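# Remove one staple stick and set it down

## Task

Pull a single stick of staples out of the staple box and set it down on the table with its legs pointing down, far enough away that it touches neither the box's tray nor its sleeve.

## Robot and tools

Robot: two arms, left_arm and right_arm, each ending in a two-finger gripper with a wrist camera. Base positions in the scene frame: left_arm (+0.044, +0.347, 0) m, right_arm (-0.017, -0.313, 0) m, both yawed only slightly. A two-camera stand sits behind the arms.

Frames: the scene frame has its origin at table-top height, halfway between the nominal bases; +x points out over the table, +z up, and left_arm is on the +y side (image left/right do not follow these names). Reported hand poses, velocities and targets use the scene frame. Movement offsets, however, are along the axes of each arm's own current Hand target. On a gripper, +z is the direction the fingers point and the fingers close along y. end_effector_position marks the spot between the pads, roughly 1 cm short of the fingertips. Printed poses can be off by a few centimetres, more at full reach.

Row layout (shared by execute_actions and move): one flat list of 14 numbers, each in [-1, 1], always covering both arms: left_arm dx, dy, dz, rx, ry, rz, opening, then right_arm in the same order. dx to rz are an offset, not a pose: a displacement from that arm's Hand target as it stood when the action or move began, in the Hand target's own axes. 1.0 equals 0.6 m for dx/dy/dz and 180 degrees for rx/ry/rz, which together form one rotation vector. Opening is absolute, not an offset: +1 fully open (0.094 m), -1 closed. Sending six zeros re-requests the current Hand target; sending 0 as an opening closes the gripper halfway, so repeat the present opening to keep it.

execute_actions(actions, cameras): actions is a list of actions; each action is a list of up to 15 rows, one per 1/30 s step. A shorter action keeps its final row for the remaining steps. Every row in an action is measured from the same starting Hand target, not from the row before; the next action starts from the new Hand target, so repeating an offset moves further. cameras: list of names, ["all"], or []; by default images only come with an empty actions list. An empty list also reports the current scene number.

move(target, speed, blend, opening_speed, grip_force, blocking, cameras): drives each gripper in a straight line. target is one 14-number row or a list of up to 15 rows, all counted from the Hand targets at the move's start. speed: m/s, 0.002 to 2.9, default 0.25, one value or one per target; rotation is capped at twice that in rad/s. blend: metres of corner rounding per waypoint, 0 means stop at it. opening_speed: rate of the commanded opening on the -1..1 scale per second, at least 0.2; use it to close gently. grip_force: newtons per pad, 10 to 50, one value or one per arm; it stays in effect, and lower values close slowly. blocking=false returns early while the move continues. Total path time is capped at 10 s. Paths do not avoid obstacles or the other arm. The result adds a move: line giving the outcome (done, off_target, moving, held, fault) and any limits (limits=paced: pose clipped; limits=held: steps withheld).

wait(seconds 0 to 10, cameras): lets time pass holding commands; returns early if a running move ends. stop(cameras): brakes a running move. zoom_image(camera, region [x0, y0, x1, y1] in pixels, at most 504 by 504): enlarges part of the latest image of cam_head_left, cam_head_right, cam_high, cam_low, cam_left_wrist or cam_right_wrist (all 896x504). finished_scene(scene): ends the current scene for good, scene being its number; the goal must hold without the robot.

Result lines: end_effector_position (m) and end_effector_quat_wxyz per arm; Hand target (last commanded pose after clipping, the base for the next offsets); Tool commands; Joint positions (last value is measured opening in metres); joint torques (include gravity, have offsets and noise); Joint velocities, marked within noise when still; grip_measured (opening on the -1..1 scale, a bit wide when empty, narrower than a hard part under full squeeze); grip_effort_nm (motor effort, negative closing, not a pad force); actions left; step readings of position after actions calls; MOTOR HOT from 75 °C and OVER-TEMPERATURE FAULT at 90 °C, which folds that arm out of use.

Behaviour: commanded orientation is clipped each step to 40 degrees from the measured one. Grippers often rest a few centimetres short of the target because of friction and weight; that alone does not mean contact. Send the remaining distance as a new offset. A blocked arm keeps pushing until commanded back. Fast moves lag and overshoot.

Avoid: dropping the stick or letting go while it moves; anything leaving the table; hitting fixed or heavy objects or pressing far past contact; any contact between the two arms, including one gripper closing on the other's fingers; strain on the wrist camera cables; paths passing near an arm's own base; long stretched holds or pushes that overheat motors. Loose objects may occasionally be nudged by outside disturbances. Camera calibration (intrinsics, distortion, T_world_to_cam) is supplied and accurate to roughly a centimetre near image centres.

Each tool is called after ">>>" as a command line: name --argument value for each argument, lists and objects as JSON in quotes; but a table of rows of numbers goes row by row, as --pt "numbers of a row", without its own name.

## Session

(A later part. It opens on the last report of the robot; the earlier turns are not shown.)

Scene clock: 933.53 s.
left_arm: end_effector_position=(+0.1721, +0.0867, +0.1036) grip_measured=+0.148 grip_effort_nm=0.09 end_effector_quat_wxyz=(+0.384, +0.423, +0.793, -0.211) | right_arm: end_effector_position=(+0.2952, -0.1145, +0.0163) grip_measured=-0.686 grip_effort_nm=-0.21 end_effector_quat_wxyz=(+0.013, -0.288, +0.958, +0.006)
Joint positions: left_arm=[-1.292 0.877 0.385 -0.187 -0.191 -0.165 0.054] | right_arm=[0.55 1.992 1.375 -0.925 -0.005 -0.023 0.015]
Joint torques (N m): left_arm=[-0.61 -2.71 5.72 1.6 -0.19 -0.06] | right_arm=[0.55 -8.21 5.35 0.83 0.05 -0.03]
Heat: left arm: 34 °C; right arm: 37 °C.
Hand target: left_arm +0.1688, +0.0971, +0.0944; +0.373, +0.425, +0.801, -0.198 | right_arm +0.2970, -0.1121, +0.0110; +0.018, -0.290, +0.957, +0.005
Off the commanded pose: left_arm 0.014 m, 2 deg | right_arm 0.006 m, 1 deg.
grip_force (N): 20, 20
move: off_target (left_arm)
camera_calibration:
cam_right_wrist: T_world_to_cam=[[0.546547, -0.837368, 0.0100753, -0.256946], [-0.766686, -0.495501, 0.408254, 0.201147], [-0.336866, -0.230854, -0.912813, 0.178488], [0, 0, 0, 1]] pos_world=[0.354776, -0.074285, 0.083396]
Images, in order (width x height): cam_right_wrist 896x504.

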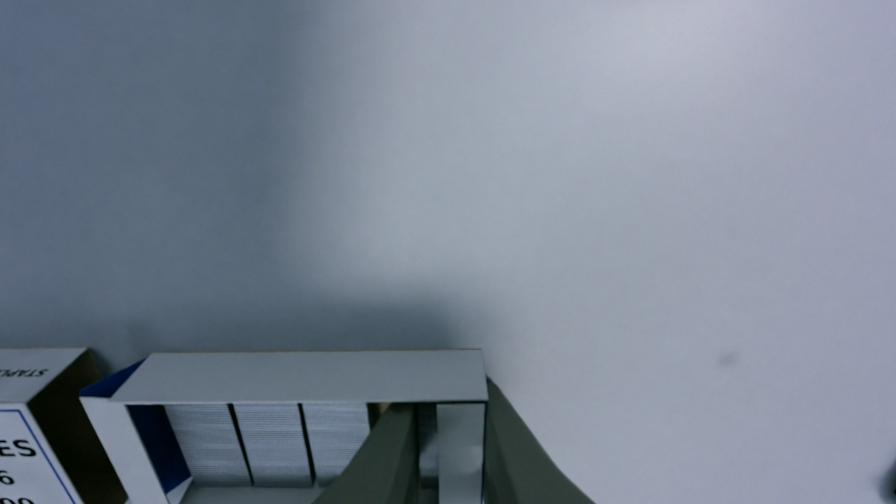

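>>> move --pt "0 0 0 0 0 0 0.15 0 0 0 0 0 0 -0.73" --opening_speed 0.2 --speed 0.03 --cameras '["cam_right_wrist"]'

>>> zoom_image --camera "cam_right_wrist" --region '[340, 340, 560, 480]'

Scene clock: 937.43 s.
left_arm: end_effector_position=(+0.1721, +0.0867, +0.1036) grip_measured=+0.148 grip_effort_nm=0.10 end_effector_quat_wxyz=(+0.384, +0.423, +0.793, -0.211) | right_arm: end_effector_position=(+0.2952, -0.1145, +0.0163) grip_measured=-0.699 grip_effort_nm=-0.50 end_effector_quat_wxyz=(+0.013, -0.288, +0.958, +0.006)
Joint positions: left_arm=[-1.292 0.877 0.385 -0.187 -0.191 -0.165 0.054] | right_arm=[0.55 1.992 1.375 -0.925 -0.005 -0.023 0.014]
Joint torques (N m): left_arm=[-0.42 -2.92 5.78 1.58 -0.17 -0.07] | right_arm=[0.58 -8.24 5.34 0.86 0.06 -0.03]
Heat: left arm: 34 °C; right arm: 36 °C.
Hand target: left_arm +0.1688, +0.0971, +0.0944; +0.373, +0.425, +0.801, -0.198 | right_arm +0.2970, -0.1121, +0.0110; +0.018, -0.290, +0.957, +0.005
Off the commanded pose: left_arm 0.014 m, 2 deg | right_arm 0.006 m, 1 deg.
grip_force (N): 20, 20
move: off_target (left_arm)
camera_calibration:
cam_right_wrist: T_world_to_cam=[[0.546547, -0.837368, 0.0100753, -0.256946], [-0.766686, -0.495501, 0.408254, 0.201147], [-0.336866, -0.230854, -0.912813, 0.178488], [0, 0, 0, 1]] pos_world=[0.354776, -0.074285, 0.083396]
Images, in order (width x height): cam_right_wrist 896x504.

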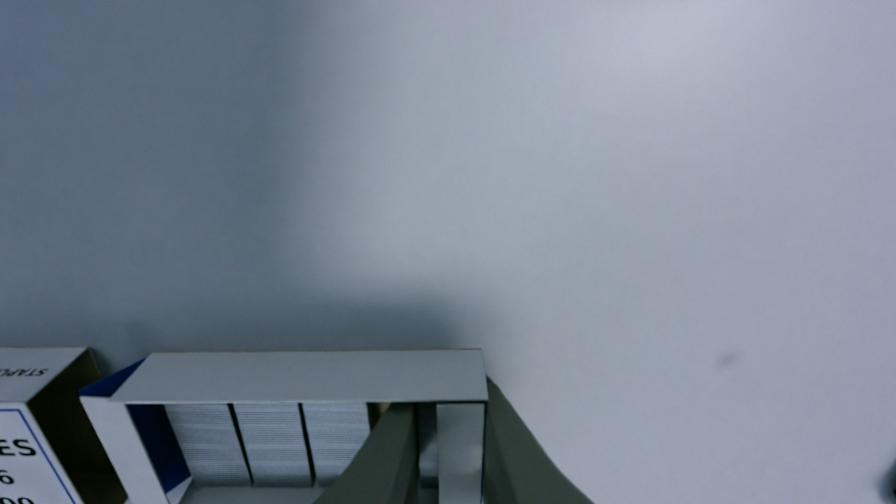

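Scaled by 2.291 from the camera's 896x504 image, which has a finer 1280x720 frame.

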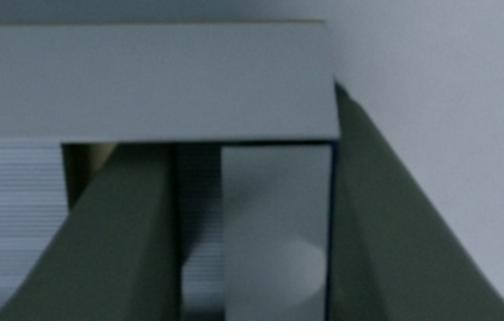

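>>> move --pt "0 0 0 0 0 0 0.15 0 0 0 0 0 0 -0.62" --pt "0 0 0 0 0 0 0.15 0 0 -0.0417 0 0 0 -0.62" --pt "0 0 0 0 0 0 0.15 0.0033 0.0525 -0.0417 0 0 0 -0.78" --speed 0.08 --cameras '["cam_right_wrist"]'

>>> zoom_image --camera "cam_right_wrist" --region '[340, 300, 600, 440]'

Scene clock: 959.40 s.
left_arm: end_effector_position=(+0.1721, +0.0867, +0.1036) grip_measured=+0.148 grip_effort_nm=0.10 end_effector_quat_wxyz=(+0.384, +0.423, +0.793, -0.211) | right_arm: end_effector_position=(+0.2705, -0.0902, +0.0204) grip_measured=-0.702 grip_effort_nm=-0.48 end_effector_quat_wxyz=(-0.002, -0.295, +0.956, +0.002)
Joint positions: left_arm=[-1.292 0.877 0.385 -0.187 -0.191 -0.165 0.054] | right_arm=[0.643 1.992 1.393 -0.973 -0.005 0.055 0.014]
Joint torques (N m): left_arm=[-0.51 -2.66 5.9 1.55 -0.21 -0.1] | right_arm=[-0.06 -11.79 7.71 0.37 0.07 0.07]
Heat: left arm: 34 °C; right arm: 36 °C.
Hand target: left_arm +0.1688, +0.0971, +0.0944; +0.373, +0.425, +0.801, -0.198 | right_arm +0.2772, -0.0876, +0.0360; +0.018, -0.290, +0.957, +0.005
Off the commanded pose: left_arm 0.014 m, 2 deg | right_arm 0.017 m, 2 deg.
grip_force (N): 20, 20
move: off_target (left_arm, right_arm); target 3's new opening was sent with right_arm's hand 0.017 m and 2 deg from that target
camera_calibration:
cam_right_wrist: T_world_to_cam=[[0.558845, -0.829215, 0.00972254, -0.225813], [-0.748264, -0.499165, 0.436961, 0.186738], [-0.357481, -0.251468, -0.899428, 0.182845], [0, 0, 0, 1]] pos_world=[0.331287, -0.0480552, 0.085054]
Images, in order (width x height): cam_right_wrist 896x504.

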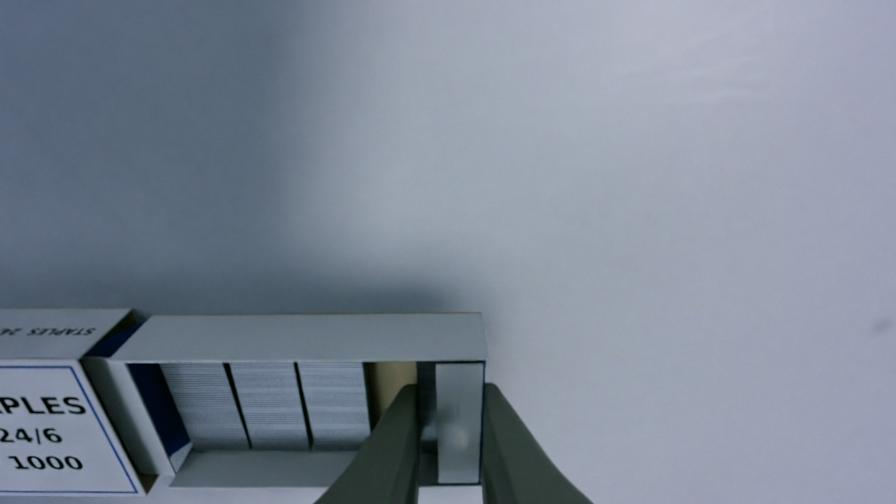

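Scaled by 1.938 from the camera's 896x504 image, which has a finer 1280x720 frame.

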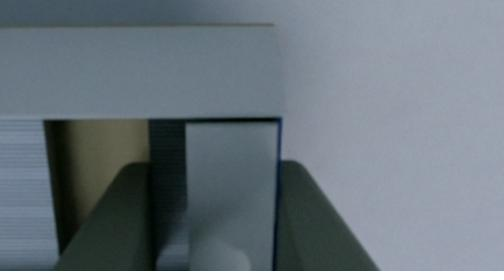

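>>> move --target '[0,0,0,0,0,0,0.15,0,0,-0.005,0,0,0,-0.6]' --speed 0.05

>>> move --target '[0,0,0,0,0,0,0.15,0,0,-0.045,0,0,0,-0.6]' --speed 0.08 --cameras '["cam_right_wrist"]'

>>> zoom_image --camera "cam_right_wrist" --region '[100, 240, 560, 440]'

Scene clock: 969.80 s.
left_arm: end_effector_position=(+0.1721, +0.0867, +0.1036) grip_measured=+0.148 grip_effort_nm=0.10 end_effector_quat_wxyz=(+0.384, +0.423, +0.793, -0.211) | right_arm: end_effector_position=(+0.2687, -0.0917, +0.0204) grip_measured=-0.603 grip_effort_nm=0.13 end_effector_quat_wxyz=(-0.006, -0.295, +0.956, +0.001)
Joint positions: left_arm=[-1.292 0.877 0.385 -0.187 -0.191 -0.165 0.054] | right_arm=[0.643 1.992 1.393 -0.983 -0.005 0.055 0.019]
Joint torques (N m): left_arm=[-0.44 -2.81 5.68 1.56 -0.17 -0.06] | right_arm=[-0.03 -12.14 8.25 0.32 0.07 0.07]
Heat: left arm: 34 °C; right arm: 37 °C.
Hand target: left_arm +0.1688, +0.0971, +0.0944; +0.373, +0.425, +0.801, -0.198 | right_arm +0.2771, -0.0877, +0.0390; +0.018, -0.290, +0.957, +0.005
Off the commanded pose: left_arm 0.014 m, 2 deg | right_arm 0.021 m, 3 deg.
grip_force (N): 20, 20
move: off_target (left_arm, right_arm)

Scene clock: 970.93 s.
left_arm: end_effector_position=(+0.1721, +0.0867, +0.1036) grip_measured=+0.148 grip_effort_nm=0.09 end_effector_quat_wxyz=(+0.384, +0.423, +0.793, -0.211) | right_arm: end_effector_position=(+0.2695, -0.0910, +0.0478) grip_measured=-0.603 grip_effort_nm=0.13 end_effector_quat_wxyz=(-0.005, -0.295, +0.956, +0.001)
Joint positions: left_arm=[-1.292 0.877 0.385 -0.187 -0.191 -0.165 0.054] | right_arm=[0.643 1.962 1.464 -1.081 -0.005 0.056 0.019]
Joint torques (N m): left_arm=[-0.65 -2.8 5.85 1.59 -0.16 -0.1] | right_arm=[-0.08 -11.97 8.29 0.33 0.07 0.07]
Heat: left arm: 34 °C; right arm: 37 °C.
Hand target: left_arm +0.1688, +0.0971, +0.0944; +0.373, +0.425, +0.801, -0.198 | right_arm +0.2762, -0.0883, +0.0660; +0.018, -0.290, +0.957, +0.005
Off the commanded pose: left_arm 0.014 m, 2 deg | right_arm 0.020 m, 3 deg.
grip_force (N): 20, 20
move: off_target (left_arm, right_arm)
camera_calibration:
cam_right_wrist: T_world_to_cam=[[0.558588, -0.829383, 0.010121, -0.226067], [-0.746033, -0.497045, 0.443149, 0.172849], [-0.36251, -0.255089, -0.896391, 0.207894], [0, 0, 0, 1]] pos_world=[0.330593, -0.0485511, 0.112044]
Images, in order (width x height): cam_right_wrist 896x504.

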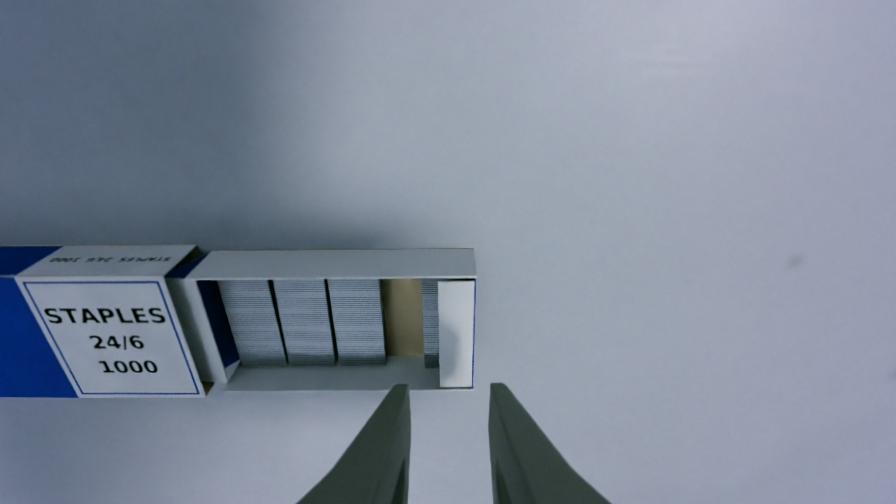

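Scaled by 1.096 from the camera's 896x504 image, which has a finer 1280x720 frame.

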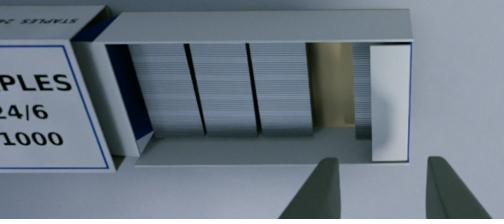

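>>> move --target '[0,0,0,0,0,0,0.15,-0.0142,0.0512,0.008,0,0,0,-0.78]' --speed 0.08 --cameras '["cam_right_wrist"]'

>>> zoom_image --camera "cam_right_wrist" --region '[290, 240, 610, 420]'

Scene clock: 984.13 s.
left_arm: end_effector_position=(+0.1721, +0.0867, +0.1036) grip_measured=+0.148 grip_effort_nm=0.09 end_effector_quat_wxyz=(+0.384, +0.423, +0.793, -0.211) | right_arm: end_effector_position=(+0.2616, -0.0593, +0.0571) grip_measured=-0.777 grip_effort_nm=-0.17 end_effector_quat_wxyz=(+0.013, -0.295, +0.955, +0.009)
Joint positions: left_arm=[-1.292 0.877 0.385 -0.187 -0.191 -0.165 0.054] | right_arm=[0.723 1.97 1.513 -1.083 -0.005 0.136 0.01]
Joint torques (N m): left_arm=[-0.69 -2.74 5.68 1.59 -0.22 -0.07] | right_arm=[0.05 -8.57 8.62 0.41 0.11 0.05]
Heat: left arm: 34 °C; right arm: 37 °C.
Hand target: left_arm +0.1688, +0.0971, +0.0944; +0.373, +0.425, +0.801, -0.198 | right_arm +0.2664, -0.0579, +0.0615; +0.018, -0.290, +0.957, +0.005
Off the commanded pose: left_arm 0.014 m, 2 deg | right_arm 0.007 m, 1 deg.
grip_force (N): 20, 20
move: off_target (left_arm)
camera_calibration:
cam_right_wrist: T_world_to_cam=[[0.558669, -0.829368, 0.00613181, -0.195285], [-0.758564, -0.507958, 0.408118, 0.183244], [-0.335365, -0.232654, -0.912909, 0.216655], [0, 0, 0, 1]] pos_world=[0.320761, -0.0184775, 0.124199]
Images, in order (width x height): cam_right_wrist 896x504.

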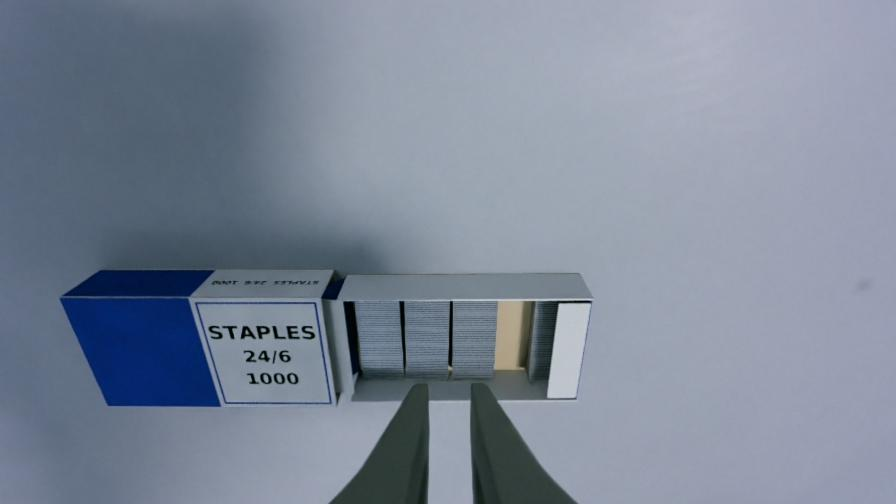

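Scaled by 1.575 from the camera's 896x504 image, which has a finer 1280x720 frame.

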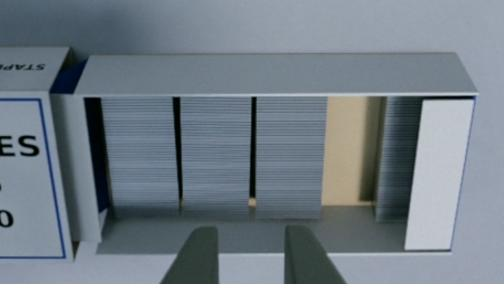

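>>> move --target '[0,0,0,0,0,0,0.15,0.004,-0.0008,0.0525,0,0,0,-0.78]' --speed 0.06 --cameras '["cam_right_wrist"]'

>>> zoom_image --camera "cam_right_wrist" --region '[290, 280, 610, 460]'

Scene clock: 994.87 s.
left_arm: end_effector_position=(+0.1721, +0.0867, +0.1036) grip_measured=+0.148 grip_effort_nm=0.10 end_effector_quat_wxyz=(+0.384, +0.423, +0.793, -0.211) | right_arm: end_effector_position=(+0.2606, -0.0603, +0.0321) grip_measured=-0.777 grip_effort_nm=-0.17 end_effector_quat_wxyz=(+0.008, -0.295, +0.956, +0.006)
Joint positions: left_arm=[-1.292 0.877 0.385 -0.187 -0.191 -0.165 0.054] | right_arm=[0.723 2 1.453 -1.004 -0.004 0.136 0.01]
Joint torques (N m): left_arm=[-0.65 -2.74 5.71 1.56 -0.17 -0.08] | right_arm=[-0.06 -8.94 5.86 0.82 0.11 0.06]
Heat: left arm: 34 °C; right arm: 38 °C.
Hand target: left_arm +0.1688, +0.0971, +0.0944; +0.373, +0.425, +0.801, -0.198 | right_arm +0.2656, -0.0589, +0.0300; +0.018, -0.290, +0.957, +0.005
Off the commanded pose: left_arm 0.014 m, 2 deg | right_arm 0.006 m, 1 deg.
grip_force (N): 20, 20
move: off_target (left_arm)
camera_calibration:
cam_right_wrist: T_world_to_cam=[[0.558378, -0.829548, 0.00797943, -0.195436], [-0.75559, -0.504579, 0.417712, 0.191275], [-0.342486, -0.239271, -0.908544, 0.194511], [0, 0, 0, 1]] pos_world=[0.32027, -0.0190697, 0.0983835]
Images, in order (width x height): cam_right_wrist 896x504.

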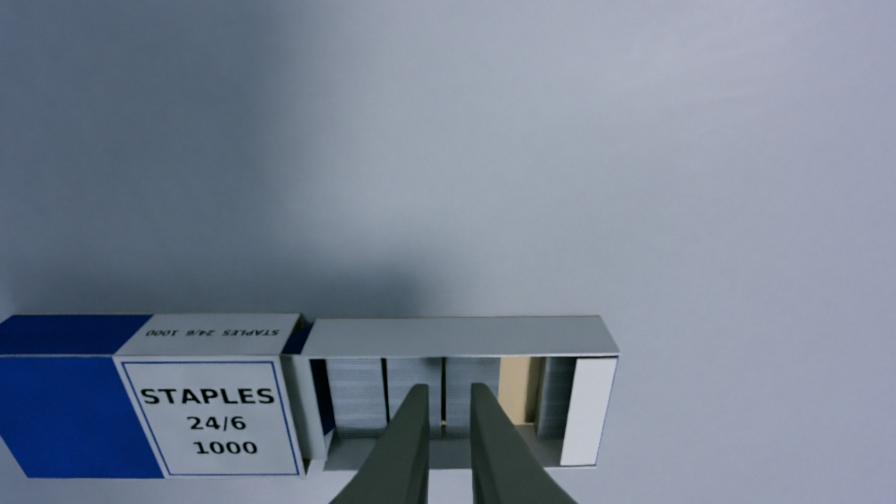

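Scaled by 1.575 from the camera's 896x504 image, which has a finer 1280x720 frame.

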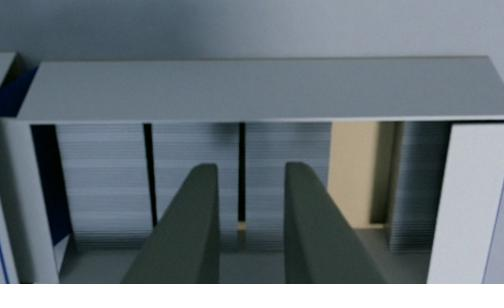

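>>> move --target '[0,0,0,0,0,0,0.15,0,0.0025,0.0125,0,0,0,-0.78]' --speed 0.04 --cameras '["cam_right_wrist"]'

>>> zoom_image --camera "cam_right_wrist" --region '[290, 300, 610, 480]'

Scene clock: 1000.90 s.
left_arm: end_effector_position=(+0.1721, +0.0867, +0.1036) grip_measured=+0.148 grip_effort_nm=0.10 end_effector_quat_wxyz=(+0.384, +0.423, +0.793, -0.211) | right_arm: end_effector_position=(+0.2615, -0.0595, +0.0259) grip_measured=-0.777 grip_effort_nm=-0.17 end_effector_quat_wxyz=(+0.010, -0.293, +0.956, +0.007)
Joint positions: left_arm=[-1.292 0.877 0.385 -0.187 -0.191 -0.165 0.054] | right_arm=[0.723 2.008 1.439 -0.978 -0.004 0.139 0.01]
Joint torques (N m): left_arm=[-0.57 -2.81 5.75 1.55 -0.2 -0.09] | right_arm=[0.31 -8.76 5.68 0.82 0.09 0.06]
Heat: left arm: 34 °C; right arm: 38 °C.
Hand target: left_arm +0.1688, +0.0971, +0.0944; +0.373, +0.425, +0.801, -0.198 | right_arm +0.2650, -0.0575, +0.0225; +0.018, -0.290, +0.957, +0.005
Off the commanded pose: left_arm 0.014 m, 2 deg | right_arm 0.005 m, 1 deg.
grip_force (N): 20, 20
move: off_target (left_arm)
camera_calibration:
cam_right_wrist: T_world_to_cam=[[0.555839, -0.831257, 0.00736998, -0.194586], [-0.758271, -0.503361, 0.41431, 0.19579], [-0.340688, -0.235878, -0.910106, 0.189178], [0, 0, 0, 1]] pos_world=[0.321071, -0.0185749, 0.0924889]
Images, in order (width x height): cam_right_wrist 896x504.

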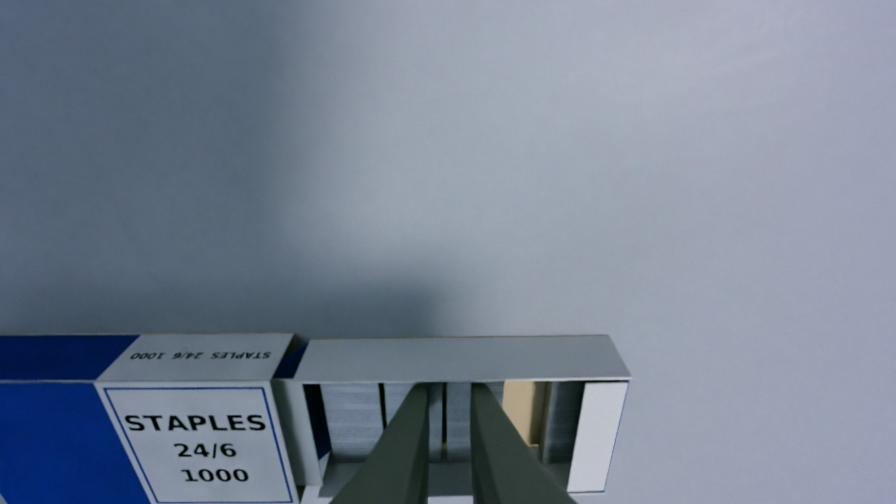

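Scaled by 1.575 from the camera's 896x504 image, which has a finer 1280x720 frame.

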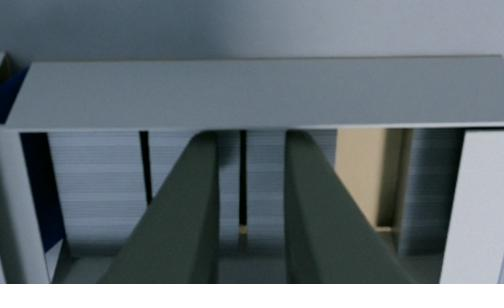

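>>> move --target '[0,0,0,0,0,0,0.15,0,0.001,0.0083,0,0,0,-0.78]' --speed 0.03 --cameras '["cam_right_wrist"]'

>>> zoom_image --camera "cam_right_wrist" --region '[290, 320, 610, 500]'

Scene clock: 1005.43 s.
left_arm: end_effector_position=(+0.1721, +0.0867, +0.1036) grip_measured=+0.148 grip_effort_nm=0.10 end_effector_quat_wxyz=(+0.384, +0.423, +0.793, -0.211) | right_arm: end_effector_position=(+0.2618, -0.0592, +0.0226) grip_measured=-0.777 grip_effort_nm=-0.17 end_effector_quat_wxyz=(+0.011, -0.293, +0.956, +0.007)
Joint positions: left_arm=[-1.292 0.877 0.385 -0.187 -0.191 -0.165 0.054] | right_arm=[0.723 2.012 1.432 -0.965 -0.004 0.14 0.01]
Joint torques (N m): left_arm=[-0.61 -2.76 5.72 1.58 -0.19 -0.08] | right_arm=[0.44 -8.54 5.39 0.87 0.09 0.05]
Heat: left arm: 34 °C; right arm: 37 °C.
Hand target: left_arm +0.1688, +0.0971, +0.0944; +0.373, +0.425, +0.801, -0.198 | right_arm +0.2648, -0.0570, +0.0175; +0.018, -0.290, +0.957, +0.005
Off the commanded pose: left_arm 0.014 m, 2 deg | right_arm 0.006 m, 1 deg.
grip_force (N): 20, 20
move: off_target (left_arm)
camera_calibration:
cam_right_wrist: T_world_to_cam=[[0.554868, -0.831908, 0.00710686, -0.194324], [-0.759329, -0.502932, 0.41289, 0.197866], [-0.339912, -0.234496, -0.910753, 0.186227], [0, 0, 0, 1]] pos_world=[0.321371, -0.018477, 0.0892911]
Images, in order (width x height): cam_right_wrist 896x504.

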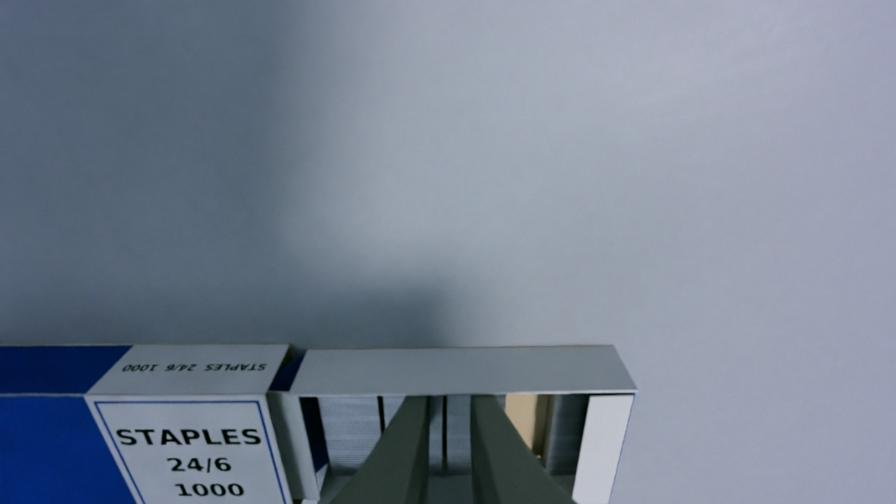

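Scaled by 1.575 from the camera's 896x504 image, which has a finer 1280x720 frame.

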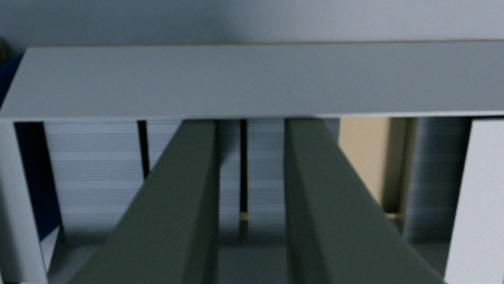

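>>> move --target '[0,0,0,0,0,0,0.15,0,0,0.0075,0,0,0,-0.78]' --speed 0.03

Scene clock: 1009.40 s.
left_arm: end_effector_position=(+0.1721, +0.0867, +0.1036) grip_measured=+0.148 grip_effort_nm=0.09 end_effector_quat_wxyz=(+0.384, +0.423, +0.793, -0.211) | right_arm: end_effector_position=(+0.2619, -0.0592, +0.0224) grip_measured=-0.777 grip_effort_nm=-0.17 end_effector_quat_wxyz=(+0.011, -0.293, +0.956, +0.007)
Joint positions: left_arm=[-1.292 0.877 0.385 -0.187 -0.191 -0.165 0.054] | right_arm=[0.723 2.012 1.431 -0.964 -0.004 0.14 0.01]
Joint torques (N m): left_arm=[-0.5 -2.76 5.68 1.62 -0.21 -0.05] | right_arm=[0.43 -7.97 4.7 1.02 0.09 0.06]
Heat: left arm: 34 °C; right arm: 37 °C.
Hand target: left_arm +0.1688, +0.0971, +0.0944; +0.373, +0.425, +0.801, -0.198 | right_arm +0.2650, -0.0568, +0.0130; +0.018, -0.290, +0.957, +0.005
Off the commanded pose: left_arm 0.014 m, 2 deg | right_arm 0.010 m, 1 deg.
grip_force (N): 20, 20
move: off_target (left_arm)

>>> move --target '[0,0,0,0,0,0,0.15,0,0,0,0,0,0,-0.6]' --opening_speed 0.2 --speed 0.03 --cameras '["cam_right_wrist"]'

>>> zoom_image --camera "cam_right_wrist" --region '[290, 320, 650, 500]'

Scene clock: 1014.17 s.
left_arm: end_effector_position=(+0.1721, +0.0867, +0.1036) grip_measured=+0.148 grip_effort_nm=0.10 end_effector_quat_wxyz=(+0.384, +0.423, +0.793, -0.211) | right_arm: end_effector_position=(+0.2637, -0.0615, +0.0223) grip_measured=-0.603 grip_effort_nm=0.14 end_effector_quat_wxyz=(+0.014, -0.293, +0.956, +0.000)
Joint positions: left_arm=[-1.292 0.877 0.385 -0.187 -0.191 -0.165 0.054] | right_arm=[0.723 2.012 1.43 -0.964 0.012 0.14 0.019]
Joint torques (N m): left_arm=[-0.58 -2.63 5.67 1.6 -0.21 -0.06] | right_arm=[0.49 -8.01 4.81 1.02 -0.05 0.06]
Heat: left arm: 34 °C; right arm: 36 °C.
Hand target: left_arm +0.1688, +0.0971, +0.0944; +0.373, +0.425, +0.801, -0.198 | right_arm +0.2650, -0.0568, +0.0130; +0.018, -0.290, +0.957, +0.005
Off the commanded pose: left_arm 0.014 m, 2 deg | right_arm 0.010 m, 1 deg.
grip_force (N): 20, 20
move: off_target (left_arm)
camera_calibration:
cam_right_wrist: T_world_to_cam=[[0.55436, -0.831949, 0.0233746, -0.197505], [-0.764057, -0.497584, 0.410642, 0.199938], [-0.330002, -0.245503, -0.911497, 0.182744], [0, 0, 0, 1]] pos_world=[0.322559, -0.019964, 0.0890844]
Images, in order (width x height): cam_right_wrist 896x504.

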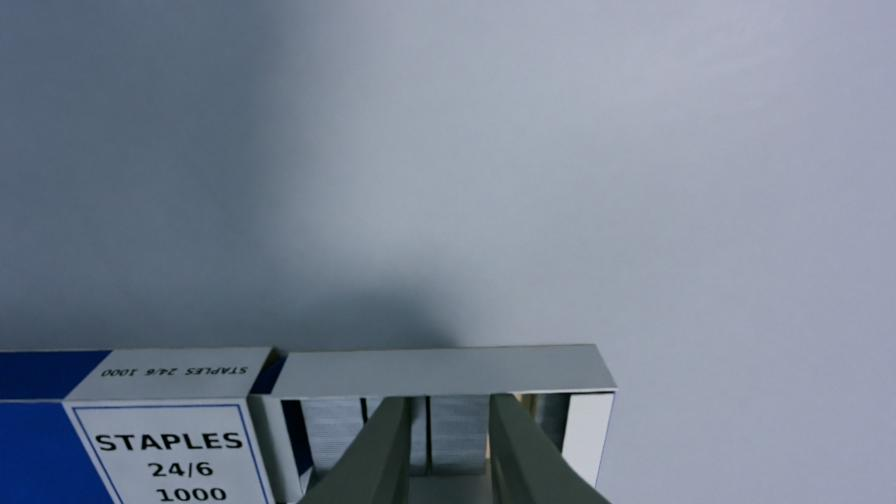

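Scaled by 1.400 from the camera's 896x504 image, which has a finer 1280x720 frame.

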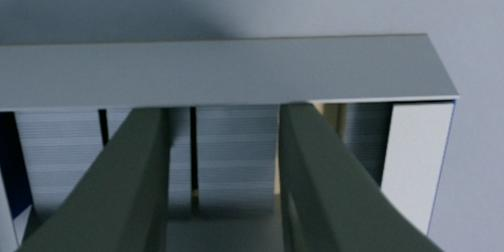

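>>> move --target '[0,0,0,0,0,0,0.15,0,0.01,0,0,0,0,-0.6]' --speed 0.03 --cameras '["cam_right_wrist"]'

>>> zoom_image --camera "cam_right_wrist" --region '[290, 320, 650, 500]'

Scene clock: 1031.03 s.
left_arm: end_effector_position=(+0.1721, +0.0867, +0.1036) grip_measured=+0.148 grip_effort_nm=0.10 end_effector_quat_wxyz=(+0.384, +0.423, +0.793, -0.211) | right_arm: end_effector_position=(+0.2624, -0.0598, +0.0223) grip_measured=-0.603 grip_effort_nm=0.14 end_effector_quat_wxyz=(+0.015, -0.289, +0.957, -0.001)
Joint positions: left_arm=[-1.292 0.877 0.385 -0.187 -0.191 -0.165 0.054] | right_arm=[0.73 2.012 1.43 -0.963 0.016 0.154 0.019]
Joint torques (N m): left_arm=[-0.59 -2.8 5.71 1.58 -0.2 -0.07] | right_arm=[1.28 -7.72 5.15 1.01 -0.09 0.1]
Heat: left arm: 33 °C; right arm: 35 °C.
Hand target: left_arm +0.1688, +0.0971, +0.0944; +0.373, +0.425, +0.801, -0.198 | right_arm +0.2617, -0.0519, +0.0130; +0.018, -0.290, +0.957, +0.005
Off the commanded pose: left_arm 0.014 m, 2 deg | right_arm 0.012 m, 1 deg.
grip_force (N): 20, 20
move: off_target (left_arm, right_arm)
camera_calibration:
cam_right_wrist: T_world_to_cam=[[0.548455, -0.835769, 0.0261988, -0.194109], [-0.768628, -0.491563, 0.409361, 0.201374], [-0.329253, -0.244653, -0.911996, 0.182604], [0, 0, 0, 1]] pos_world=[0.321365, -0.0185676, 0.0891845]
Images, in order (width x height): cam_right_wrist 896x504.

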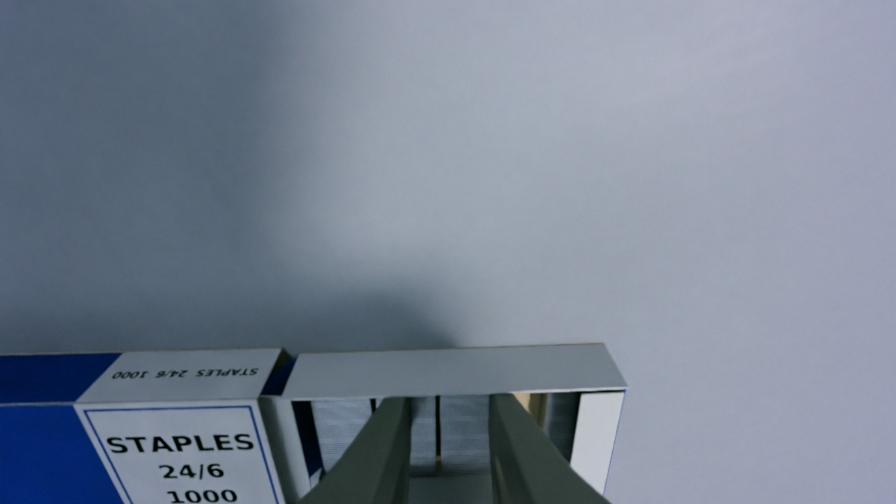

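Scaled by 1.400 from the camera's 896x504 image, which has a finer 1280x720 frame.

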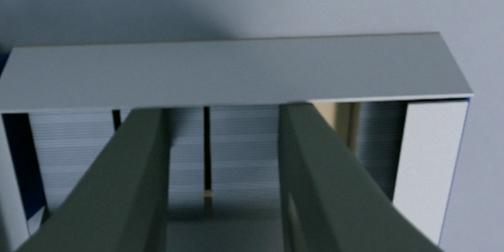

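>>> move --pt "0 0 0 0 0 0 0.15 0.004 -0.006 -0.08 0 0 0 -0.6" --pt "0 0 0 0 0 0 0.15 0.0 -0.055 -0.08 0 0 0 -0.36" --speed 0.08 --cameras '["cam_right_wrist"]'

>>> zoom_image --camera "cam_right_wrist" --region '[200, 220, 600, 440]'

Scene clock: 1272.53 s.
left_arm: end_effector_position=(+0.1721, +0.0867, +0.1036) grip_measured=+0.148 grip_effort_nm=0.09 end_effector_quat_wxyz=(+0.384, +0.423, +0.793, -0.211) | right_arm: end_effector_position=(+0.2756, -0.0864, +0.0421) grip_measured=-0.363 grip_effort_nm=0.13 end_effector_quat_wxyz=(-0.002, -0.286, +0.958, -0.008)
Joint positions: left_arm=[-1.292 0.877 0.385 -0.187 -0.191 -0.165 0.054] | right_arm=[0.652 1.996 1.489 -1.073 0.013 0.084 0.03]
Joint torques (N m): left_arm=[-0.59 -2.81 5.82 1.56 -0.16 -0.08] | right_arm=[0.43 -12.63 7.84 0.33 -0.1 -0.1]
Heat: left arm: 33 °C; right arm: 32 °C.
Hand target: left_arm +0.1688, +0.0971, +0.0944; +0.373, +0.425, +0.801, -0.198 | right_arm +0.2785, -0.0802, +0.0609; +0.018, -0.290, +0.957, +0.005
Off the commanded pose: left_arm 0.014 m, 2 deg | right_arm 0.020 m, 3 deg.
grip_force (N): 20, 20
move: off_target (left_arm, right_arm); target 2's new opening was sent with right_arm's hand 0.020 m and 3 deg from that target
camera_calibration:
cam_right_wrist: T_world_to_cam=[[0.542565, -0.839538, 0.0282743, -0.222812], [-0.760098, -0.47634, 0.441985, 0.187976], [-0.357595, -0.261297, -0.896577, 0.204241], [0, 0, 0, 1]] pos_world=[0.336806, -0.0441511, 0.106335]
Images, in order (width x height): cam_right_wrist 896x504.

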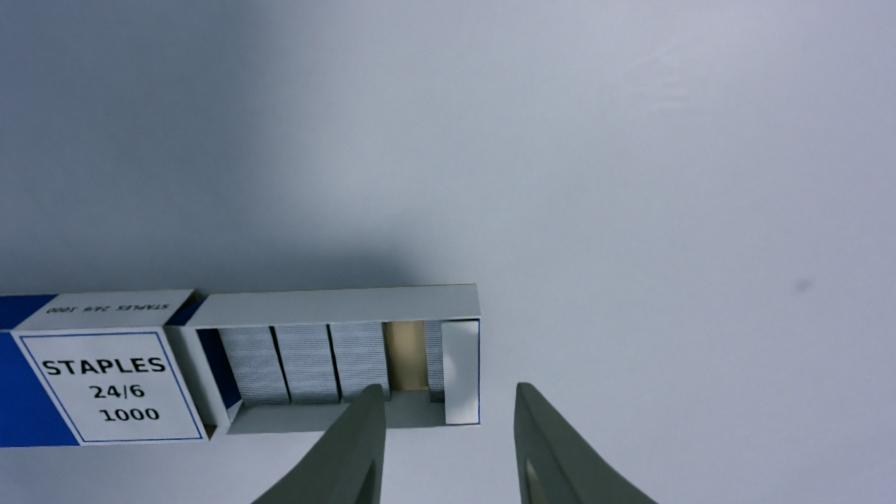

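Scaled by 1.260 from the camera's 896x504 image, which has a finer 1280x720 frame.

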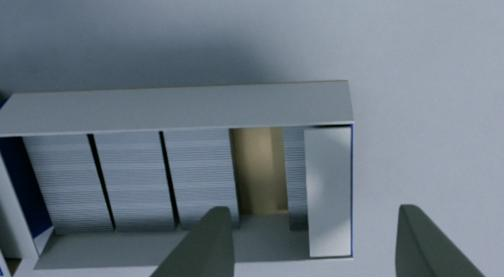

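>>> execute_actions --actions '[]' --cameras '["cam_right_wrist"]'

Scene clock: 1518.37 s.
left_arm: end_effector_position=(+0.1721, +0.0867, +0.1036) grip_measured=+0.148 grip_effort_nm=0.09 end_effector_quat_wxyz=(+0.384, +0.423, +0.793, -0.211) | right_arm: end_effector_position=(+0.2756, -0.0864, +0.0421) grip_measured=-0.363 grip_effort_nm=0.13 end_effector_quat_wxyz=(-0.002, -0.286, +0.958, -0.008)
Joint positions: left_arm=[-1.292 0.877 0.385 -0.187 -0.191 -0.165 0.054] | right_arm=[0.652 1.996 1.489 -1.073 0.013 0.083 0.03]
Joint velocities: within noise
Joint torques (N m): left_arm=[-0.65 -2.84 5.76 1.56 -0.18 -0.11] | right_arm=[0.42 -12.67 7.8 0.33 -0.1 -0.09]
Heat: left arm: 33 °C; right arm: 39 °C.
Hand target: left_arm +0.1688, +0.0971, +0.0944; +0.373, +0.425, +0.801, -0.198 | right_arm +0.2785, -0.0802, +0.0609; +0.018, -0.290, +0.957, +0.005
Tool commands: left_gripper/opening=+0.15 right_gripper/opening=-0.36
Off the commanded pose: left_arm 0.014 m, 2 deg | right_arm 0.020 m, 3 deg.
grip_force (N): 20, 20
camera_calibration:
cam_right_wrist: T_world_to_cam=[[0.542918, -0.839308, 0.0283135, -0.222925], [-0.759896, -0.476639, 0.44201, 0.187892], [-0.357487, -0.26149, -0.896563, 0.204195], [0, 0, 0, 1]] pos_world=[0.336805, -0.0441507, 0.106335]
Images, in order (width x height): cam_right_wrist 896x504.

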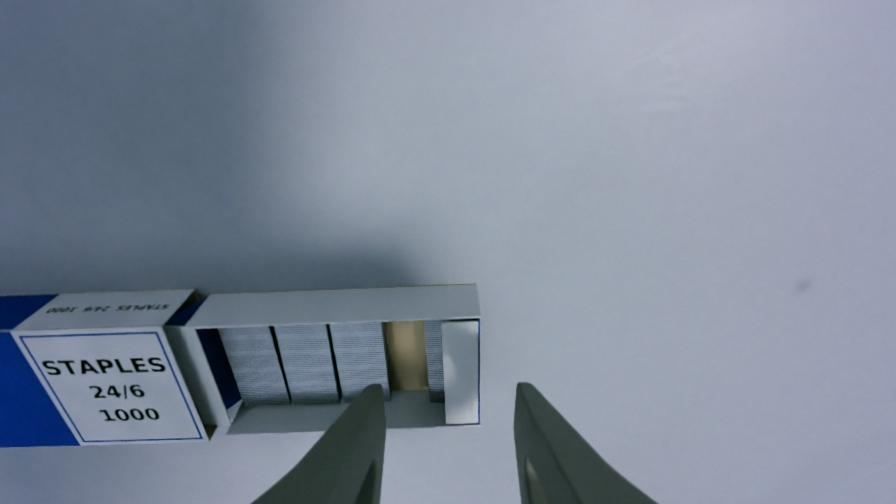

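>>> zoom_image --camera "cam_right_wrist" --region '[150, 270, 540, 450]'

Scaled by 1.292 from the camera's 896x504 image, which has a finer 1280x720 frame.

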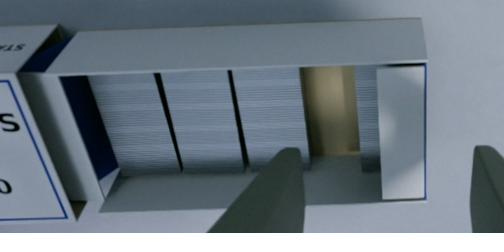

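>>> move --target '[0,0,0,0,0,0,0.15,-0.0012,0.0460,-0.0120,-0.1668,0.0113,0.0043,-1]' --speed 0.15 --opening_speed 0.6 --cameras '["cam_right_wrist"]'

Scene clock: 1582.57 s.
left_arm: end_effector_position=(+0.1721, +0.0867, +0.1036) grip_measured=+0.148 grip_effort_nm=0.10 end_effector_quat_wxyz=(+0.384, +0.423, +0.793, -0.211) | right_arm: end_effector_position=(+0.2597, -0.0627, +0.0613) grip_measured=-0.979 grip_effort_nm=-0.49 end_effector_quat_wxyz=(-0.079, -0.275, +0.930, +0.233)
Joint positions: left_arm=[-1.292 0.877 0.385 -0.187 -0.191 -0.165 0.054] | right_arm=[0.49 2.015 1.505 -1.121 -0.494 -0.088 0.001]
Joint torques (N m): left_arm=[-0.65 -2.89 5.78 1.64 -0.19 -0.09] | right_arm=[-0.27 -8.7 8.53 0.23 -0.48 -0.15]
Heat: left arm: 33 °C; right arm: 40 °C.
Hand target: left_arm +0.1688, +0.0971, +0.0944; +0.373, +0.425, +0.801, -0.198 | right_arm +0.2635, -0.0571, +0.0682; -0.075, -0.279, +0.925, +0.248
Off the commanded pose: left_arm 0.014 m, 2 deg | right_arm 0.010 m, 2 deg.
grip_force (N): 20, 20
move: off_target (left_arm)
camera_calibration:
cam_right_wrist: T_world_to_cam=[[0.473421, -0.749072, -0.463426, -0.141127], [-0.639678, -0.654066, 0.403743, 0.138615], [-0.605544, 0.105303, -0.788814, 0.302797], [0, 0, 0, 1]] pos_world=[0.338838, -0.046936, 0.117484]
Images, in order (width x height): cam_right_wrist 896x504.

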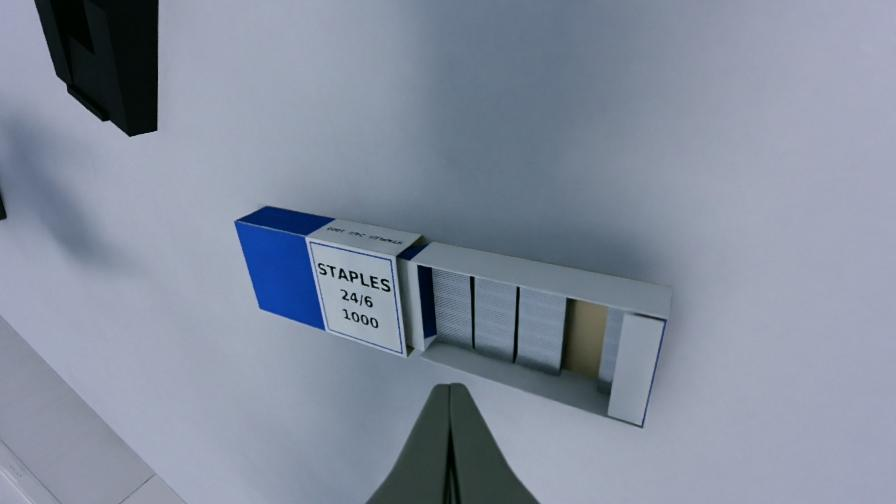

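>>> move --target '[0,0,0,0,0,0,0.15,0.0020,-0.0247,0.0457,0,0,0,-1]' --speed 0.06 --cameras '["cam_right_wrist"]'

Scene clock: 1604.63 s.
left_arm: end_effector_position=(+0.1721, +0.0867, +0.1036) grip_measured=+0.148 grip_effort_nm=0.10 end_effector_quat_wxyz=(+0.384, +0.423, +0.793, -0.211) | right_arm: end_effector_position=(+0.2604, -0.0622, +0.0372) grip_measured=-0.979 grip_effort_nm=-0.50 end_effector_quat_wxyz=(-0.081, -0.274, +0.930, +0.233)
Joint positions: left_arm=[-1.292 0.877 0.385 -0.187 -0.191 -0.165 0.054] | right_arm=[0.49 2.05 1.457 -1.042 -0.495 -0.088 0.001]
Joint torques (N m): left_arm=[-0.72 -2.73 5.7 1.58 -0.2 -0.11] | right_arm=[-0.08 -9.13 5.59 0.6 -0.49 -0.12]
Heat: left arm: 33 °C; right arm: 41 °C.
Hand target: left_arm +0.1688, +0.0971, +0.0944; +0.373, +0.425, +0.801, -0.198 | right_arm +0.2620, -0.0570, +0.0370; -0.075, -0.279, +0.925, +0.248
Off the commanded pose: left_arm 0.014 m, 2 deg | right_arm 0.005 m, 2 deg.
grip_force (N): 20, 20
move: off_target (left_arm)
camera_calibration:
cam_right_wrist: T_world_to_cam=[[0.471389, -0.749764, -0.464377, -0.151742], [-0.637866, -0.653467, 0.407563, 0.14841], [-0.609031, 0.10409, -0.786286, 0.284794], [0, 0, 0, 1]] pos_world=[0.339643, -0.0464342, 0.0929775]
Images, in order (width x height): cam_right_wrist 896x504.

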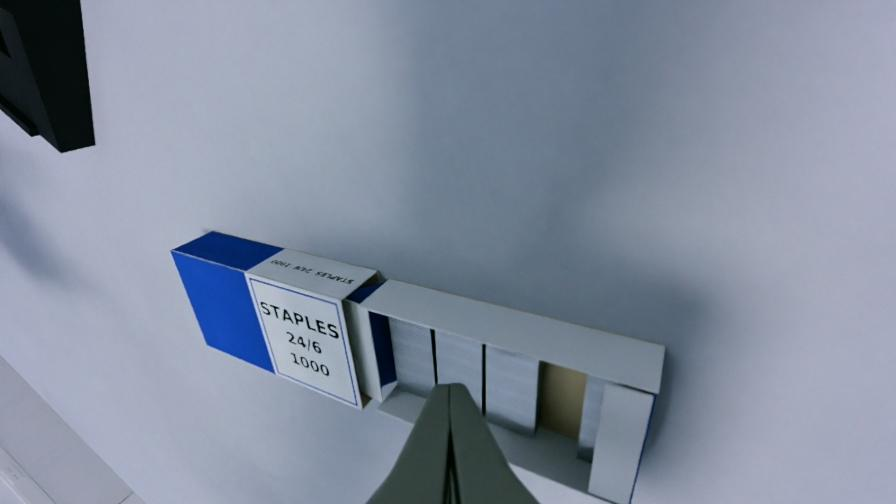

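>>> zoom_image --camera "cam_right_wrist" --region '[370, 300, 600, 480]'

Scaled by 2.191 from the camera's 896x504 image, which has a finer 1280x720 frame.

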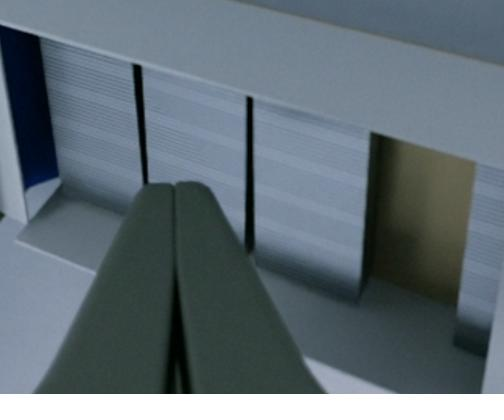

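>>> move --target '[0,0,0,0,0,0,0.15,-0.0035,0.0055,0.0032,0,0,0,-1]' --speed 0.03 --cameras '["cam_right_wrist"]'

Scene clock: 1723.40 s.
left_arm: end_effector_position=(+0.1721, +0.0867, +0.1036) grip_measured=+0.148 grip_effort_nm=0.10 end_effector_quat_wxyz=(+0.384, +0.423, +0.793, -0.211) | right_arm: end_effector_position=(+0.2599, -0.0607, +0.0371) grip_measured=-0.979 grip_effort_nm=-0.50 end_effector_quat_wxyz=(-0.080, -0.276, +0.929, +0.233)
Joint positions: left_arm=[-1.292 0.877 0.385 -0.187 -0.191 -0.165 0.054] | right_arm=[0.494 2.05 1.457 -1.039 -0.495 -0.088 0.001]
Joint torques (N m): left_arm=[-0.69 -2.85 5.75 1.58 -0.21 -0.09] | right_arm=[0.46 -8.73 6.19 0.61 -0.5 0.02]
Heat: left arm: 33 °C; right arm: 41 °C.
Hand target: left_arm +0.1688, +0.0971, +0.0944; +0.373, +0.425, +0.801, -0.198 | right_arm +0.2616, -0.0527, +0.0370; -0.075, -0.279, +0.925, +0.248
Off the commanded pose: left_arm 0.014 m, 2 deg | right_arm 0.008 m, 2 deg.
grip_force (N): 20, 20
move: off_target (left_arm)
camera_calibration:
cam_right_wrist: T_world_to_cam=[[0.475601, -0.746985, -0.464562, -0.151297], [-0.636186, -0.656811, 0.404805, 0.148656], [-0.607513, 0.103022, -0.787601, 0.283958], [0, 0, 0, 1]] pos_world=[0.339037, -0.0446316, 0.0931817]
Images, in order (width x height): cam_right_wrist 896x504.

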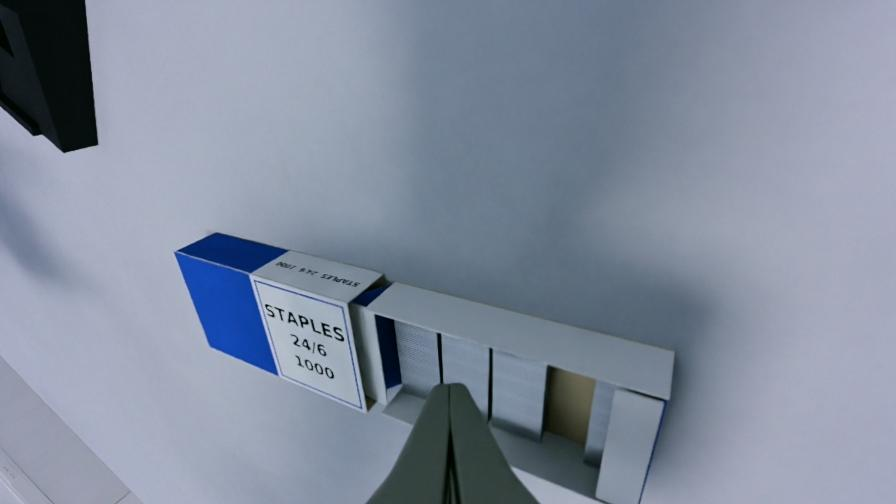

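>>> move --target '[0,0,0,0,0,0,0.15,0,-0.0175,0.0303,0,0,0,-1]' --speed 0.03 --cameras '["cam_right_wrist"]'

>>> zoom_image --camera "cam_right_wrist" --region '[330, 300, 650, 480]'

Scene clock: 1729.80 s.
left_arm: end_effector_position=(+0.1721, +0.0867, +0.1036) grip_measured=+0.148 grip_effort_nm=0.10 end_effector_quat_wxyz=(+0.384, +0.423, +0.793, -0.211) | right_arm: end_effector_position=(+0.2604, -0.0578, +0.0232) grip_measured=-0.979 grip_effort_nm=-0.50 end_effector_quat_wxyz=(-0.079, -0.276, +0.927, +0.241)
Joint positions: left_arm=[-1.292 0.877 0.385 -0.187 -0.191 -0.165 0.054] | right_arm=[0.494 2.074 1.428 -0.982 -0.51 -0.088 0.001]
Joint torques (N m): left_arm=[-0.53 -2.91 5.82 1.59 -0.22 -0.06] | right_arm=[0.53 -8.28 4.9 0.85 -0.35 0]
Heat: left arm: 33 °C; right arm: 41 °C.
Hand target: left_arm +0.1688, +0.0971, +0.0944; +0.373, +0.425, +0.801, -0.198 | right_arm +0.2616, -0.0527, +0.0160; -0.075, -0.279, +0.925, +0.248
Off the commanded pose: left_arm 0.014 m, 2 deg | right_arm 0.009 m, 1 deg.
grip_force (N): 20, 20
move: off_target (left_arm)
camera_calibration:
cam_right_wrist: T_world_to_cam=[[0.473726, -0.740293, -0.477022, -0.154695], [-0.635687, -0.662309, 0.396546, 0.156279], [-0.609496, 0.115383, -0.784348, 0.274183], [0, 0, 0, 1]] pos_world=[0.339741, -0.0426505, 0.0792901]
Images, in order (width x height): cam_right_wrist 896x504.

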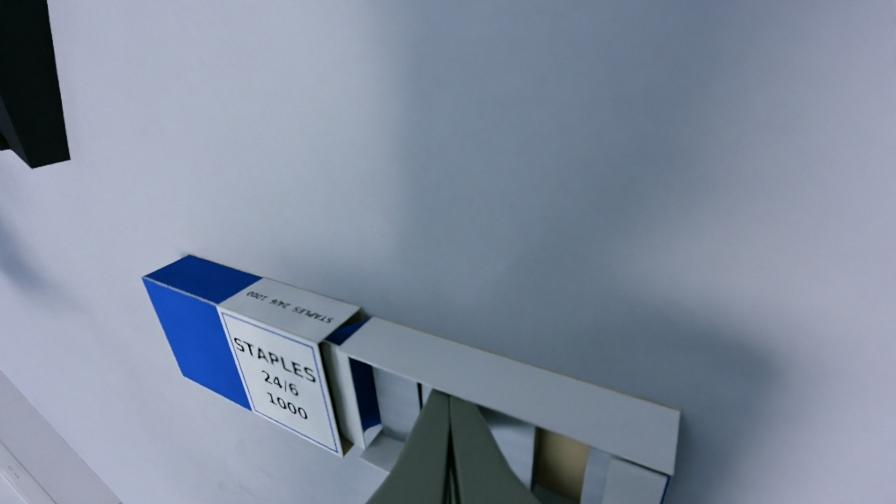

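Scaled by 1.575 from the camera's 896x504 image, which has a finer 1280x720 frame.

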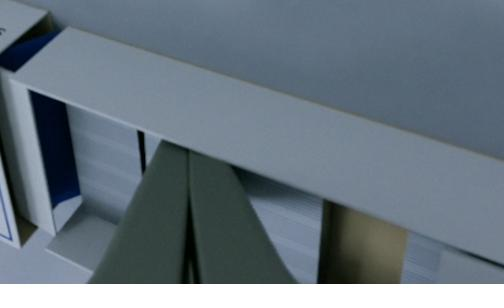

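>>> move --target '[0,0,0,0,0,0,0.15,0,-0.0130,-0.0075,0,0,0,-1]' --speed 0.02 --cameras '["cam_right_wrist"]'

>>> zoom_image --camera "cam_right_wrist" --region '[330, 300, 650, 480]'

Scene clock: 1736.90 s.
left_arm: end_effector_position=(+0.1721, +0.0867, +0.1036) grip_measured=+0.148 grip_effort_nm=0.10 end_effector_quat_wxyz=(+0.384, +0.423, +0.793, -0.211) | right_arm: end_effector_position=(+0.2629, -0.0601, +0.0231) grip_measured=-0.979 grip_effort_nm=-0.50 end_effector_quat_wxyz=(-0.078, -0.275, +0.926, +0.247)
Joint positions: left_arm=[-1.292 0.877 0.385 -0.187 -0.191 -0.165 0.054] | right_arm=[0.481 2.077 1.428 -0.981 -0.52 -0.101 0.001]
Joint torques (N m): left_arm=[-0.65 -2.92 5.83 1.56 -0.17 -0.05] | right_arm=[-0.46 -8.03 5.57 0.63 -0.24 -0.12]
Heat: left arm: 33 °C; right arm: 39 °C.
Hand target: left_arm +0.1688, +0.0971, +0.0944; +0.373, +0.425, +0.801, -0.198 | right_arm +0.2666, -0.0602, +0.0160; -0.075, -0.279, +0.925, +0.248
Off the commanded pose: left_arm 0.014 m, 2 deg | right_arm 0.008 m, 1 deg.
grip_force (N): 20, 20
move: off_target (left_arm)
camera_calibration:
cam_right_wrist: T_world_to_cam=[[0.470715, -0.735959, -0.486613, -0.156292], [-0.636633, -0.665174, 0.390183, 0.156604], [-0.61084, 0.126129, -0.781643, 0.276794], [0, 0, 0, 1]] pos_world=[0.342346, -0.0457674, 0.0791963]
Images, in order (width x height): cam_right_wrist 896x504.

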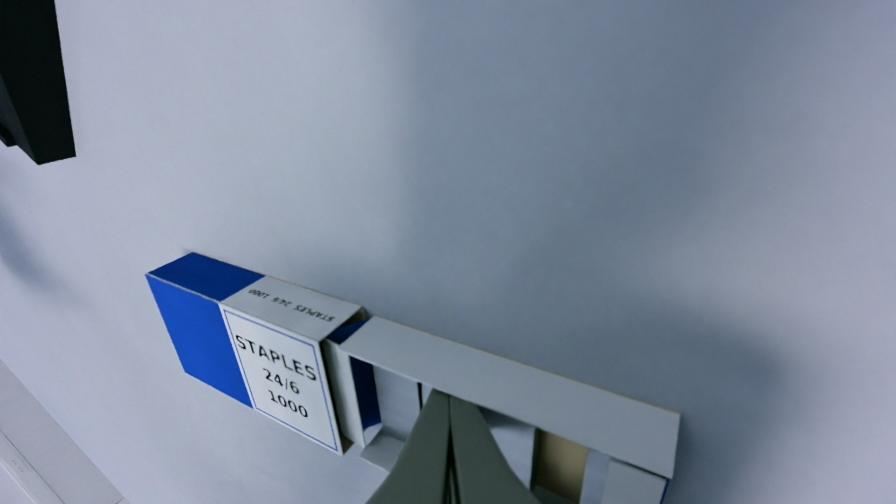

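Scaled by 1.575 from the camera's 896x504 image, which has a finer 1280x720 frame.

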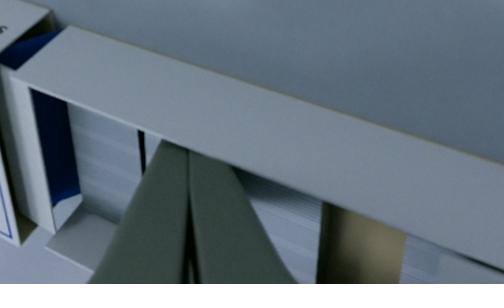

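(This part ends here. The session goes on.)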